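## Task

Slide the inner tray of the lighter-coloured slide box out through the box end that lies away from the robot's base, by a few centimetres or more, and leave it out. The darker box's tray must stay closed. The attempt fails immediately if either box is shifted or rotated by more than a small amount, or if any tray ends up roughly half out.

## Robot and tools

Robot: a single six-joint arm (Trossen wxai follower) with a two-finger parallel gripper. There is only one arm, so each row or target describes that one gripper. Its root link sits at (0, 0, +0.162) m in the scene frame with quat_wxyz (+0.920, +0.167, +0.350, -0.058), so the base is tilted. A camera stand is fixed to the floor next to the table; do not strike it, the table or anything heavy.

Frame: every position, velocity and target is in the scene frame. Its origin is on the table surface below the base, +z is up, and +y is to the left when facing along +x. Positions are metres; orientation is a quaternion written w first (qw, qx, qy, qz). The gripper's fingers extend along its own +x axis and close along its own y axis. end_effector_position (link pinch) is the midpoint between the fingers, roughly 3 to 4 cm short of the tips; only the final 1.5 cm of each inner finger face is flat. Reported pose can be off by a few centimetres, more when the arm is stretched.

Row format (shared by execute_actions and move): 8 numbers, x, y, z, qw, qx, qy, qz, opening. x, y, z and the quaternion are an absolute gripper pose in the scene frame, not an offset. opening runs -1 to +1: +1 is fully open (0.080 m), the bare fingers touch near -0.78, and anything below that adds no travel. Closing fully takes at least about 0.6 s. Always repeat the quaternion you want in every row, since the reported one drifts.

execute_actions(actions, cameras): actions is a list of actions; each action is a list of 1 to 15 rows, one row per 1/30 s step, and a short action repeats its last row until 15 steps pass (0.5 s). An action is rejected if its target lies more than 0.6 m from the gripper's position at that action's start along any gripper axis; if the first action fails this against the latest state, or any action is malformed, the whole call is rejected. An empty actions list just reports state and images. Each step the controller limits the commanded pose to 70 mm and 16 degrees from the measured pose, so a far target is reached over several actions; afterwards the arm heads to the Hand target shown in the result, so send the remainder next.

move(target, speed, blend, opening_speed, blocking, cameras): drives the gripper in a straight line from its Hand target to one row, or through a list of up to 15 rows, all within 10 s. speed is m/s, 0.002 to 0.5 (default 0.25), turning capped at twice that in rad/s; one value or one per leg. blend (m) rounds corners at intermediate targets. opening_speed (units of the -1..+1 scale per second, at least 0.2) ramps the fingers. A changed opening on a later target is applied only after the arm and fingers settle there. The path ignores obstacles, and faster moves hit harder and overshoot more; aiming far beyond a contact presses harder. Avoid paths passing near the base, which can flip the shoulder posture. blocking=false returns after about 0.5 s while the move continues; a new move replaces it. The result adds a move: line: done (settled within 8 mm and 2 degrees of target), off_target, moving, held, blocked (stopped far from the drive point, usually by an obstacle, then pressing lightly) or fault, plus limits such as paced (pose clipped) or held (steps withheld). done does not mean nothing was touched.

wait(seconds 0 to 10): lets time run holding the last command; returns early if a running move ends. stop: brakes a running move. zoom_image(camera cam_high or cam_low, region [x0, y0, x1, y1] pixels, at most 504 by 504): closer look at the latest image. read_manual: licence text only. finished_scene(scene): ends the current scene for good; the goal must persist without the robot. After ending scene 1, make no further call in that reply. The first scene is practice and may be skipped.

Results: gripper pose and velocities; Joint positions and velocities for waist, shoulder, elbow, wrist pitch, wrist yaw, wrist roll (rad, rad/s) then finger-pad gap (m); grip_measured on the opening scale; Tool commands; joint torques (whole drive output, offset and noisy); a Scene clock; step readings of position for action calls. Velocities are omitted when joints read within noise. Cameras: cam_high and cam_low, each 896x504.

Cautions: friction and gravity can leave the gripper low, short or tilted, and tiny moves may go nowhere or sideways, so check pose after each move and correct tilt. Contact torque at a joint limit (waist 18.2, shoulder 22.5, elbow 22.4, wrist pitch 5.92, wrist yaw 5.9, wrist roll 5.54 N m) stops the arm for 10 s. Long stretching, holding loads or pushing toward unreachable poses heats motors; at 95 °C the arm is held, possibly going limp. Push trays gently and slowly so the boxes stay put, stop well before halfway, and never knock anything off the table. Objects may be nudged by outside pushes occasionally. Faster and smoother solutions are better.

Each tool is called after "Call:" by a JSON object that holds its "api" and its "payload", one argument or row to a line.

## Session

Call:
{"api": "execute_actions", "payload": {
  "actions": []
}}

Scene clock: 0.00 s.
end_effector_position=(+0.0828, +0.2795, +0.2782) grip_measured=+1.000 end_effector_quat_wxyz=(+0.213, -0.255, -0.038, +0.942)
Joint positions: [1.476 1.759 1.044 -0.783 -0.282 -1.487 0.08]
Joint velocities: within noise
Joint torques (N m): no reading
Heat: hottest wrist roll 37 °C (+0.0 °C/min).
Hand target: +0.0828, +0.2795, +0.2782; +0.213, -0.255, -0.038, +0.942
Tool commands: gripper/opening=+1.0

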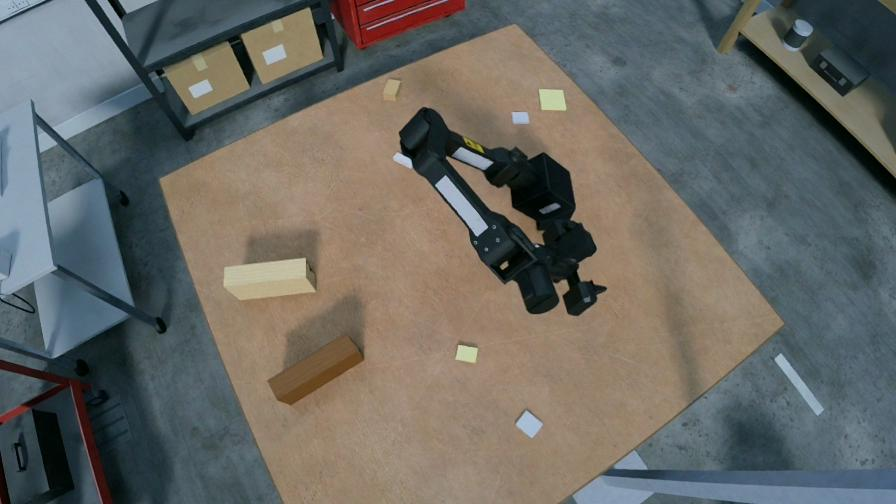

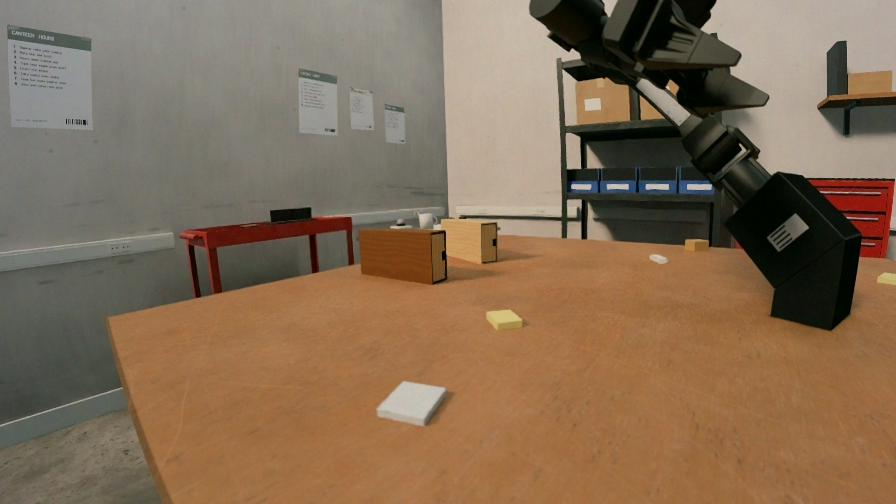

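Call:
{"api": "zoom_image", "payload": {
  "camera": "cam_high",
  "region": [200, 220, 400, 420]
}}

Call:
{"api": "zoom_image", "payload": {
  "camera": "cam_low",
  "region": [340, 190, 520, 300]
}}

Call:
{"api": "zoom_image", "payload": {
  "camera": "cam_high",
  "region": [380, 80, 640, 340]
}}

Scaled by 2.520 from the camera's 896x504 image, which has a finer 1280x720 frame.

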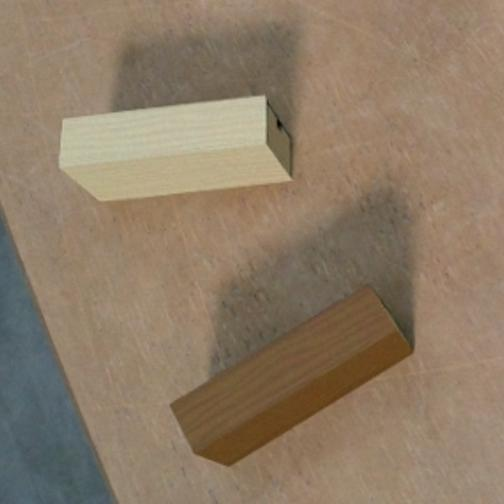

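Scaled by 2.800 from the camera's 896x504 image, which has a finer 1280x720 frame.

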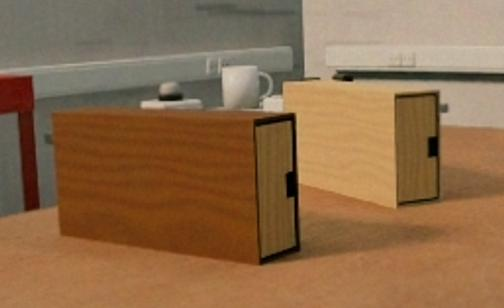

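Scaled by 1.938 from the camera's 896x504 image, which has a finer 1280x720 frame.

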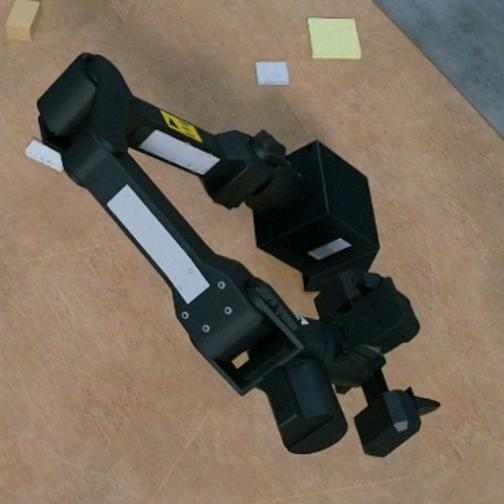

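Call:
{"api": "move", "payload": {
  "target": [
    [0.22,0.26,0.3,0.707,0,0,0.707,-1],
    [0.36,0.1,0.3,0.966,0,0,0.259,-1],
    [0.45,-0.05,0.2,1,0,0,0,-1]
  ],
  "blend": 0.05
}}

Scene clock: 25.90 s.
end_effector_position=(+0.4482, -0.0484, +0.2004) grip_measured=-0.767 end_effector_quat_wxyz=(+1.000, +0.000, +0.022, +0.012)
Joint positions: [0.156 1.287 0.354 1.563 -0.111 -0.384 0]
Joint velocities: within noise
Joint torques (N m): [1.32 -3.66 2.6 2.07 -0.1 0.07]
Heat: hottest wrist roll 37 °C (+0.0 °C/min).
Hand target: +0.4501, -0.0502, +0.2003; +1.000, +0.000, +0.020, +0.008
Off the commanded pose: 0.002 m, 3 deg.
joint sent to its limit — joint 4 (wrist pitch), upper limit. The joint targets still meet the commanded pose.
move: off_target

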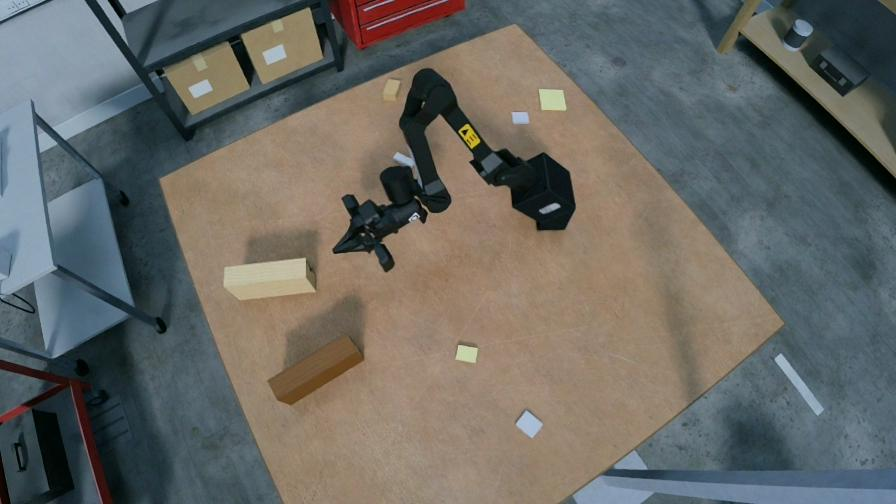

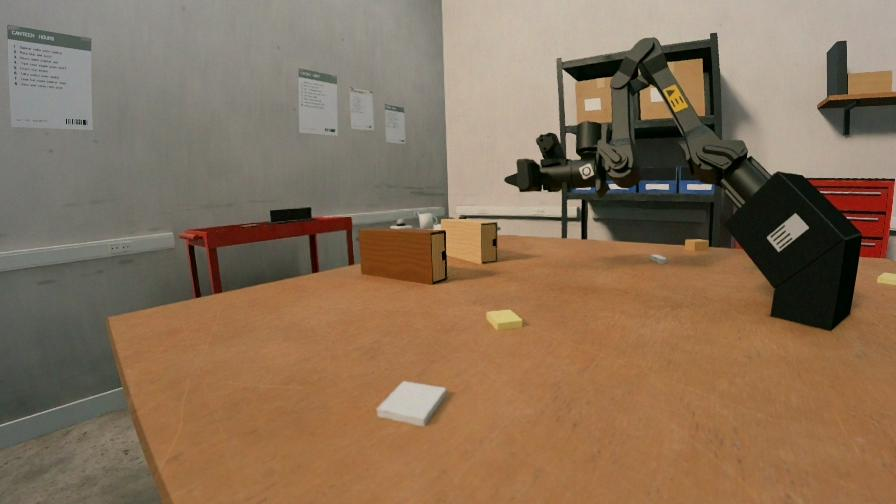

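Call:
{"api": "move", "payload": {
  "target": [0.46,-0.06,0.06,0.991,0,0,-0.131,-1]
}}

Call:
{"api": "zoom_image", "payload": {
  "camera": "cam_high",
  "region": [200, 180, 440, 340]
}}

Call:
{"api": "zoom_image", "payload": {
  "camera": "cam_low",
  "region": [340, 170, 600, 320]
}}

Scene clock: 38.13 s.
end_effector_position=(+0.4593, -0.0619, +0.0612) grip_measured=-0.767 end_effector_quat_wxyz=(+0.980, +0.020, +0.187, -0.071)
Joint positions: [0.076 1.727 0.535 1.564 0.087 -0.298 0]
Joint velocities: within noise
Joint torques (N m): [2.77 -4.7 0.8 1.94 -0.04 0.08]
Heat: hottest shoulder 37 °C (+3.1 °C/min).
Hand target: +0.4603, -0.0602, +0.0603; +0.980, +0.023, +0.187, -0.072
Off the commanded pose: 0.002 m, 23 deg; orientation clipped.
joint sent to its limit — joint 4 (wrist pitch), upper limit. The joint targets are off in orientation, not in position.
move: off_target; limits=paced

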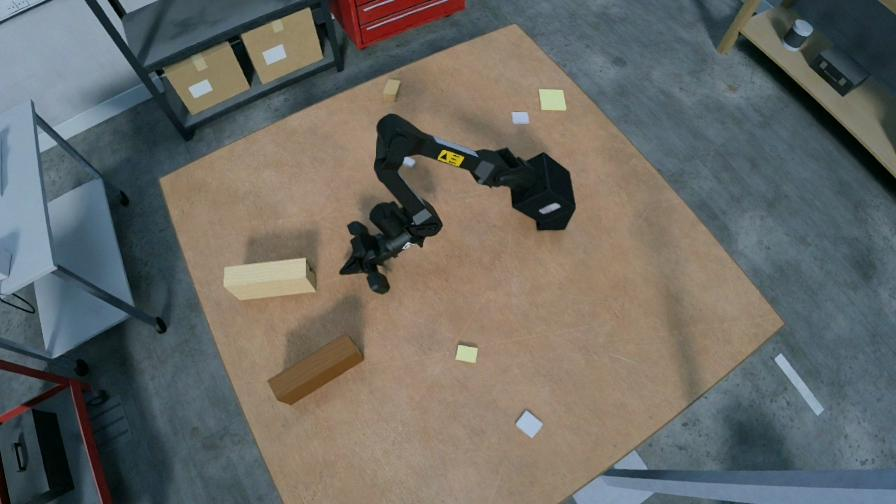

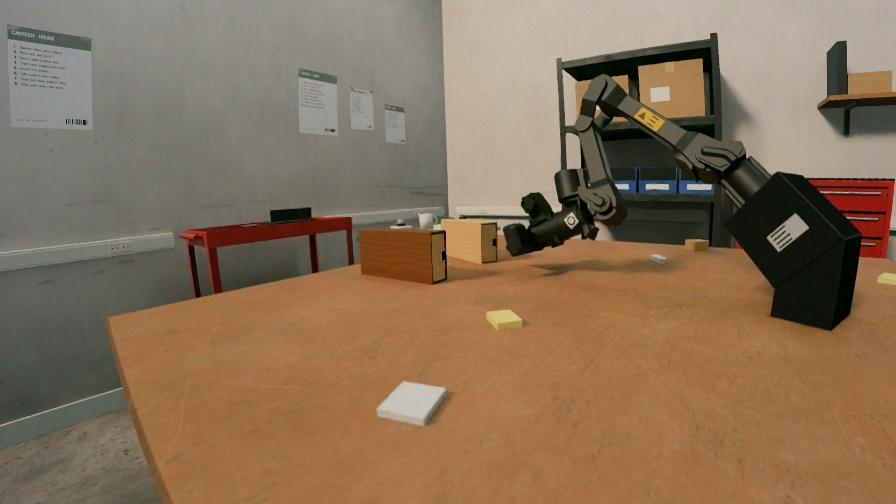

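Scaled by 2.100 from the camera's 896x504 image, which has a finer 1280x720 frame.

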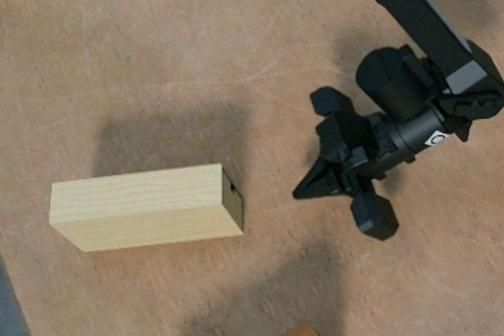

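Scaled by 1.938 from the camera's 896x504 image, which has a finer 1280x720 frame.

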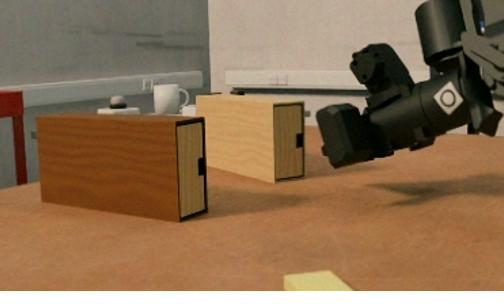

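Call:
{"api": "move", "payload": {
  "target": [0.468,-0.091,0.055,0.980,0.0193,0.129,-0.147,0.3]
}}

Call:
{"api": "zoom_image", "payload": {
  "camera": "cam_high",
  "region": [200, 180, 440, 340]
}}

Call:
{"api": "zoom_image", "payload": {
  "camera": "cam_low",
  "region": [400, 190, 580, 300]
}}

Scene clock: 72.97 s.
end_effector_position=(+0.4679, -0.0900, +0.0570) grip_measured=+0.300 end_effector_quat_wxyz=(+0.974, +0.028, +0.181, -0.130)
Joint positions: [0.039 1.745 0.591 1.564 0.157 -0.251 0.048]
Joint velocities: within noise
Joint torques (N m): [1.93 -4.96 1 1.96 -0.03 0.07]
Heat: hottest shoulder 37 °C (+1.0 °C/min).
Hand target: +0.4683, -0.0911, +0.0552; +0.974, +0.029, +0.182, -0.133
Off the commanded pose: 0.002 m, 6 deg.
joint sent to its limit — joint 4 (wrist pitch), upper limit. The joint targets are off in orientation, not in position.
move: off_target

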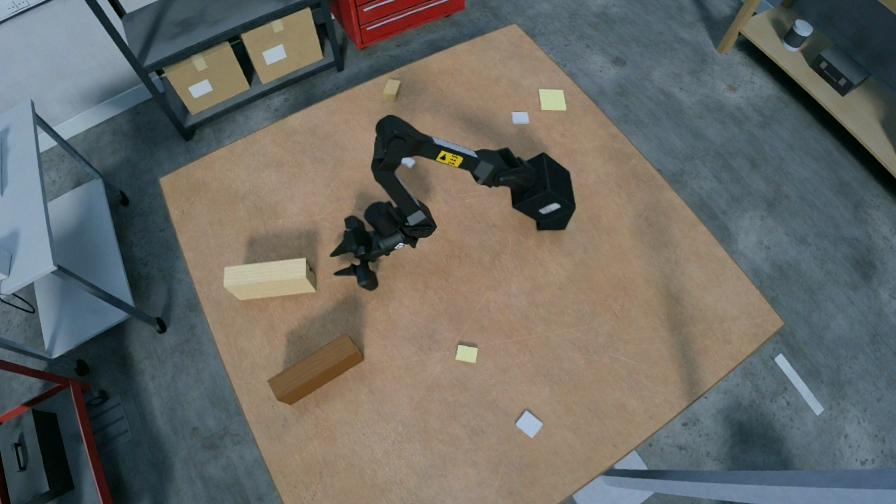

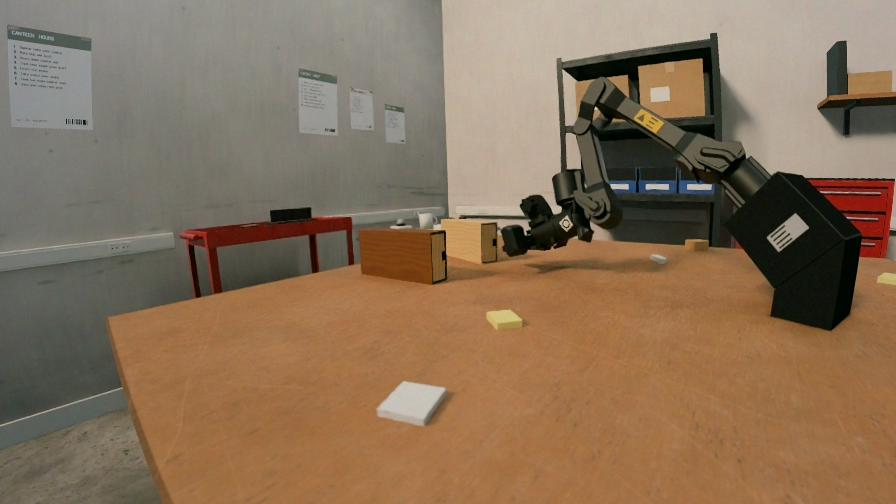

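Scaled by 2.100 from the camera's 896x504 image, which has a finer 1280x720 frame.

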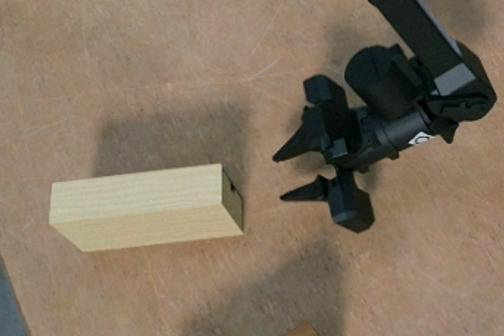

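Scaled by 2.800 from the camera's 896x504 image, which has a finer 1280x720 frame.

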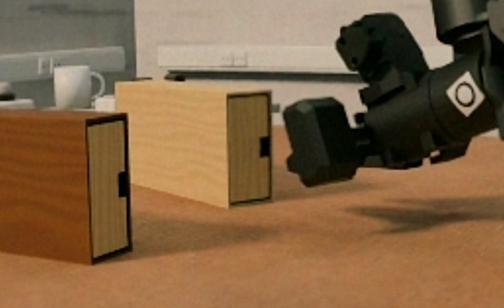

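Call:
{"api": "move", "payload": {
  "target": [
    [0.490,-0.100,0.055,0.974,0.0243,0.128,-0.185,0.3],
    [0.509,-0.107,0.055,0.974,0.0243,0.128,-0.185,0.3]
  ],
  "speed": 0.08
}}

Call:
{"api": "zoom_image", "payload": {
  "camera": "cam_high",
  "region": [200, 180, 440, 340]
}}

Call:
{"api": "zoom_image", "payload": {
  "camera": "cam_low",
  "region": [400, 190, 580, 300]
}}

Scene clock: 98.00 s.
end_effector_position=(+0.5086, -0.1066, +0.0570) grip_measured=+0.300 end_effector_quat_wxyz=(+0.973, +0.029, +0.142, -0.182)
Joint positions: [0.051 1.83 0.781 1.564 0.245 -0.245 0.048]
Joint velocities: within noise
Joint torques (N m): [2.2 -5.66 1.67 1.96 -0.22 -0.11]
Heat: hottest shoulder 38 °C (+1.0 °C/min).
Hand target: +0.5093, -0.1071, +0.0552; +0.973, +0.027, +0.142, -0.182
Off the commanded pose: 0.002 m, 2 deg.
joint sent to its limit — joint 4 (wrist pitch), upper limit. The joint targets still meet the commanded pose.
move: done

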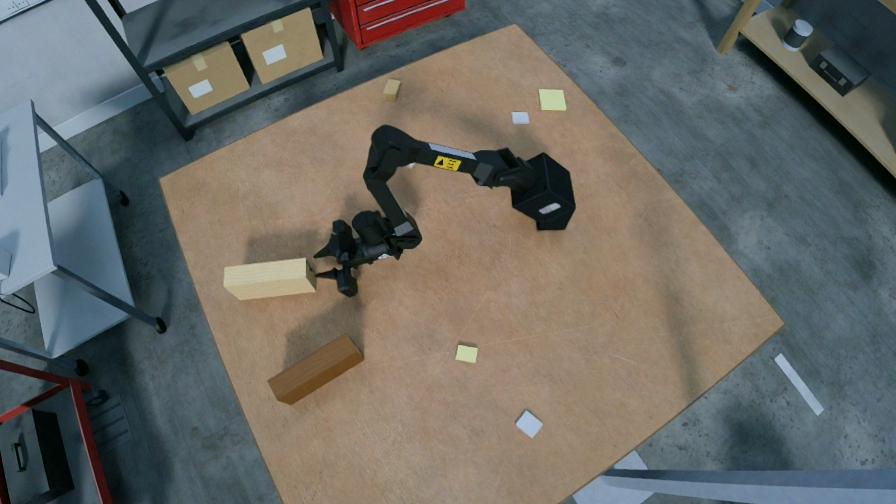

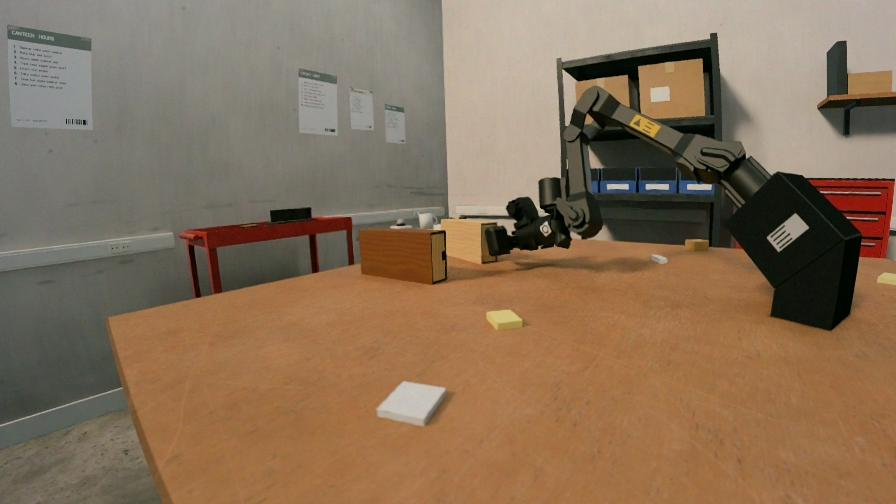

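Scaled by 2.100 from the camera's 896x504 image, which has a finer 1280x720 frame.

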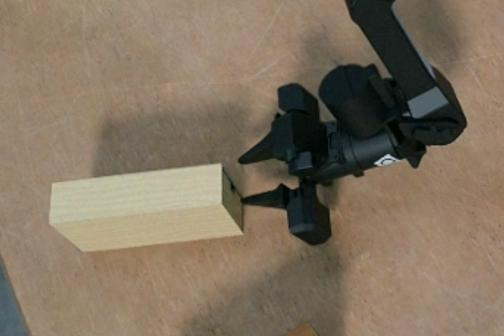

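Scaled by 2.800 from the camera's 896x504 image, which has a finer 1280x720 frame.

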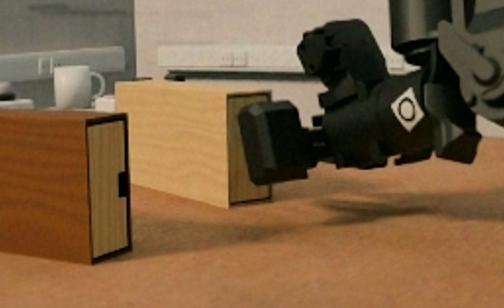

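Call:
{"api": "move", "payload": {
  "target": [
    [0.5072,-0.1082,0.055,0.9706,0.0266,0.1278,-0.2019,0.3],
    [0.5347,-0.1202,0.055,0.9706,0.0266,0.1278,-0.2019,0.3]
  ],
  "speed": 0.04
}}

Call:
{"api": "zoom_image", "payload": {
  "camera": "cam_high",
  "region": [200, 180, 440, 340]
}}

Call:
{"api": "zoom_image", "payload": {
  "camera": "cam_low",
  "region": [400, 190, 580, 300]
}}

Scene clock: 108.13 s.
end_effector_position=(+0.5335, -0.1199, +0.0572) grip_measured=+0.300 end_effector_quat_wxyz=(+0.970, +0.026, +0.128, -0.203)
Joint positions: [0.043 1.862 0.901 1.514 0.273 -0.245 0.048]
Joint velocities: within noise
Joint torques (N m): [2.28 -6.18 2.37 1.69 -0.3 0.03]
Heat: hottest shoulder 40 °C (+3.0 °C/min).
Hand target: +0.5347, -0.1202, +0.0551; +0.971, +0.027, +0.128, -0.202
Off the commanded pose: 0.003 m, 0 deg.
move: done

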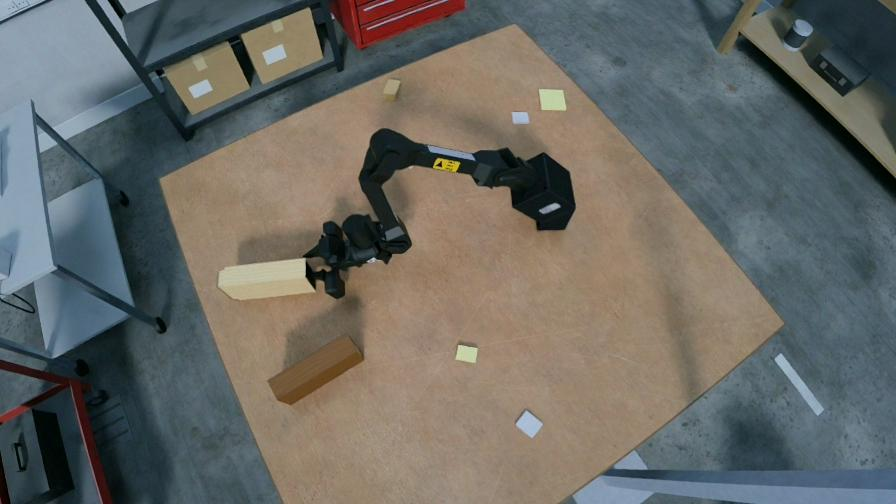

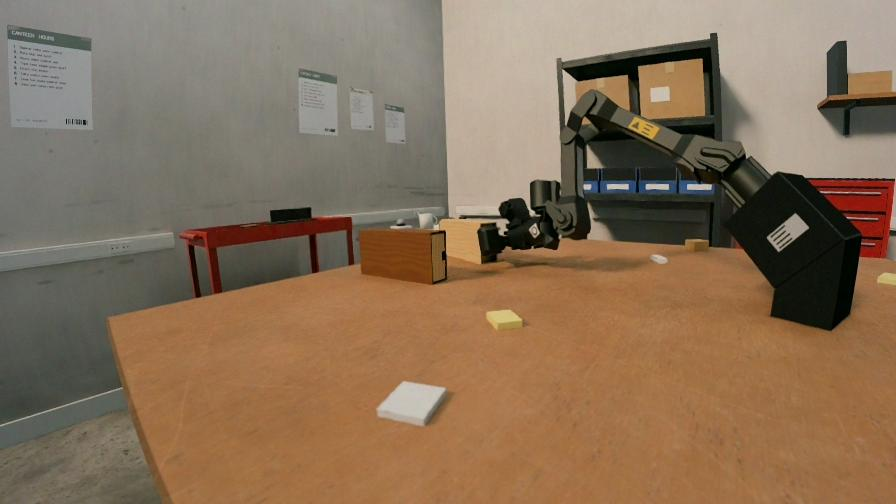

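Scaled by 2.100 from the camera's 896x504 image, which has a finer 1280x720 frame.

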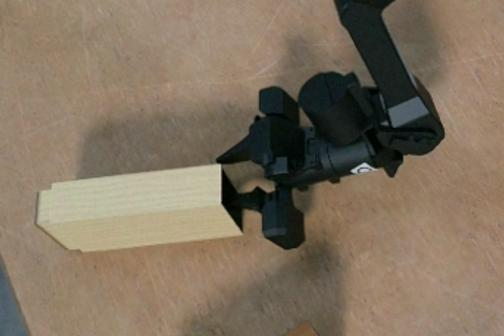

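Scaled by 2.800 from the camera's 896x504 image, which has a finer 1280x720 frame.

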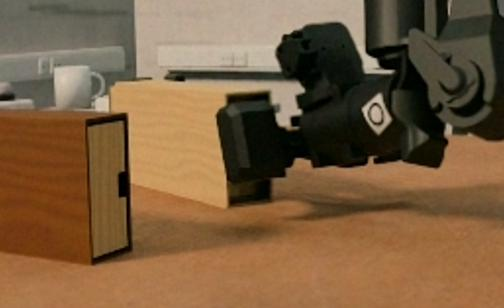

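Call:
{"api": "move", "payload": {
  "target": [0.5467,-0.1254,0.055,0.9706,0.0266,0.1278,-0.2019,0.3],
  "speed": 0.04
}}

Call:
{"api": "zoom_image", "payload": {
  "camera": "cam_high",
  "region": [200, 180, 440, 340]
}}

Call:
{"api": "move", "payload": {
  "target": [0.46,-0.088,0.065,0.9706,0.0266,0.1278,-0.2019,0.3],
  "speed": 0.15
}}

Call:
{"api": "zoom_image", "payload": {
  "camera": "cam_high",
  "region": [200, 180, 440, 340]
}}

Call:
{"api": "finished_scene", "payload": {
  "scene": 1
}}

Scene clock: 115.07 s.
end_effector_position=(+0.5455, -0.1252, +0.0576) grip_measured=+0.300 end_effector_quat_wxyz=(+0.970, +0.026, +0.128, -0.203)
Joint positions: [0.036 1.864 0.953 1.464 0.267 -0.242 0.048]
Joint velocities: within noise
Joint torques (N m): [2.32 -6.34 2.64 1.65 -0.3 0.07]
Heat: hottest shoulder 40 °C (+3.0 °C/min).
Hand target: +0.5466, -0.1253, +0.0551; +0.971, +0.027, +0.128, -0.202
Off the commanded pose: 0.003 m, 0 deg.
move: done

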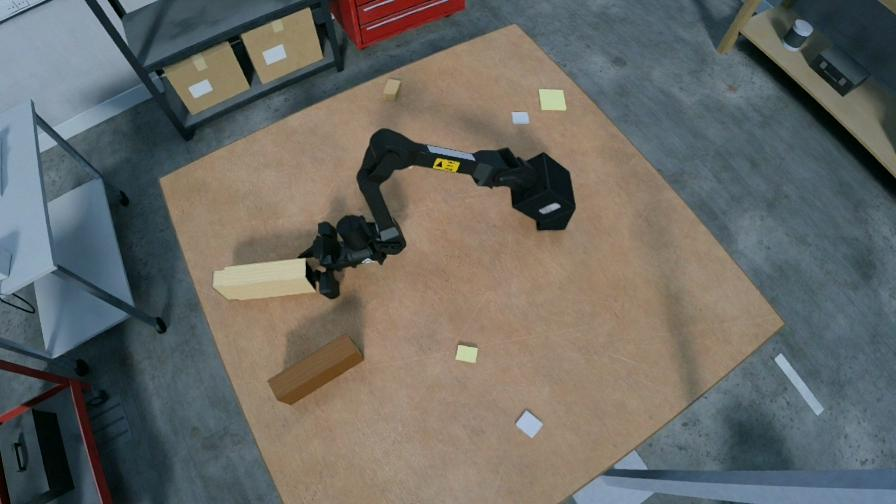

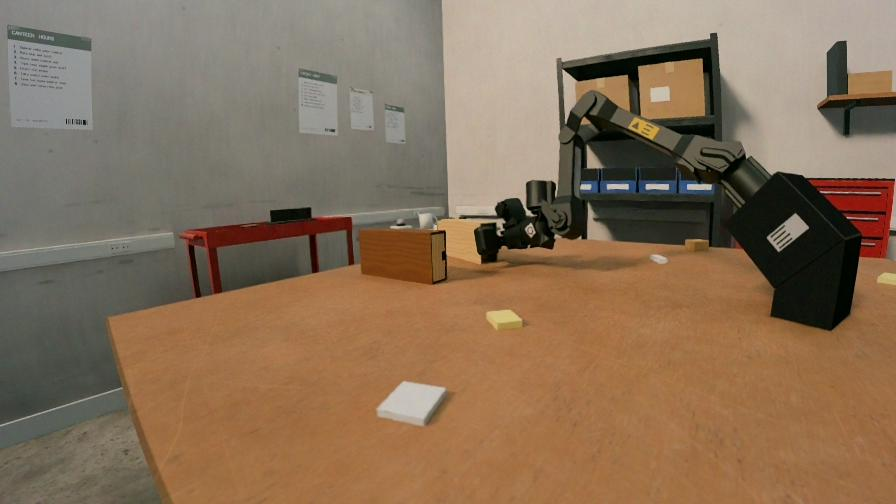

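Scaled by 2.100 from the camera's 896x504 image, which has a finer 1280x720 frame.

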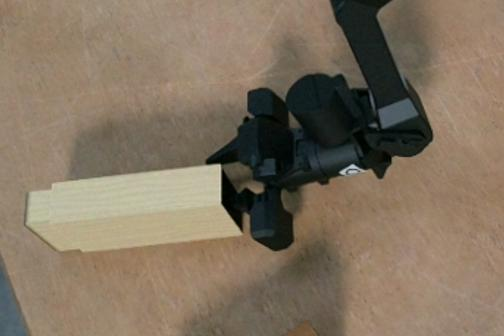

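Scene clock: 116.20 s.
end_effector_position=(+0.4595, -0.0879, +0.0602) grip_measured=+0.300 end_effector_quat_wxyz=(+0.962, +0.039, +0.199, -0.183)
Joint positions: [0.103 1.727 0.569 1.563 0.327 -0.237 0.048]
Joint velocities: within noise
Joint torques (N m): [2.76 -6.99 -0.03 2.04 -0.02 0.07]
Heat: hottest shoulder 40 °C (+3.0 °C/min).
Hand target: +0.4603, -0.0882, +0.0651; +0.963, +0.042, +0.193, -0.186
Off the commanded pose: 0.005 m, 9 deg.
joint sent to its limit — joint 4 (wrist pitch), upper limit. The joint targets are off in orientation, not in position.
move: off_target

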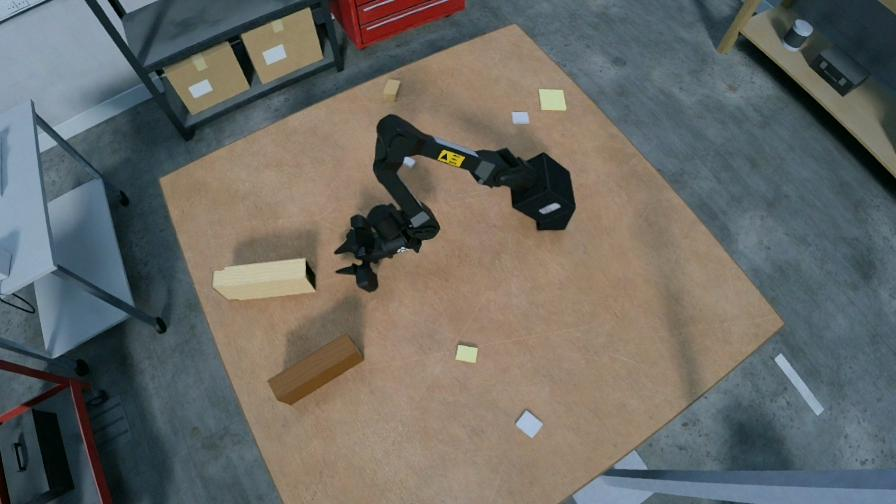

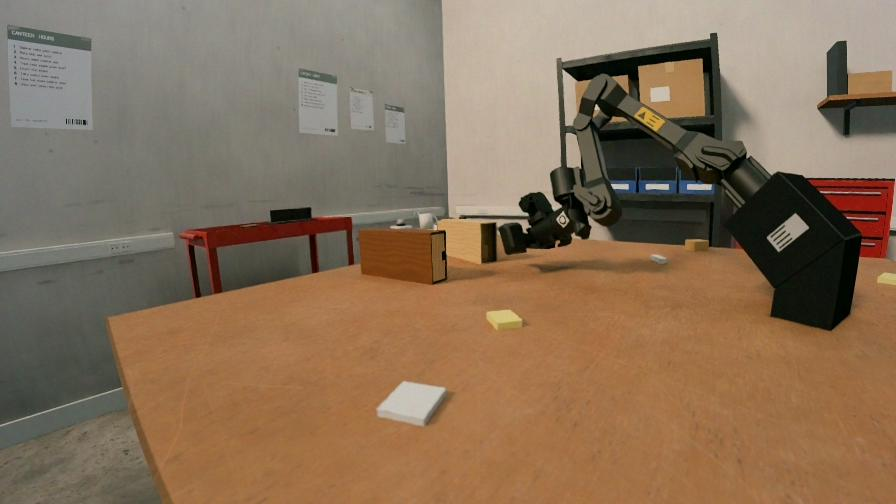

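Scaled by 2.100 from the camera's 896x504 image, which has a finer 1280x720 frame.

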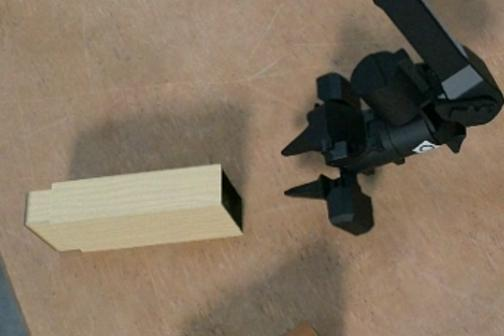

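The scene is finished: the task was done.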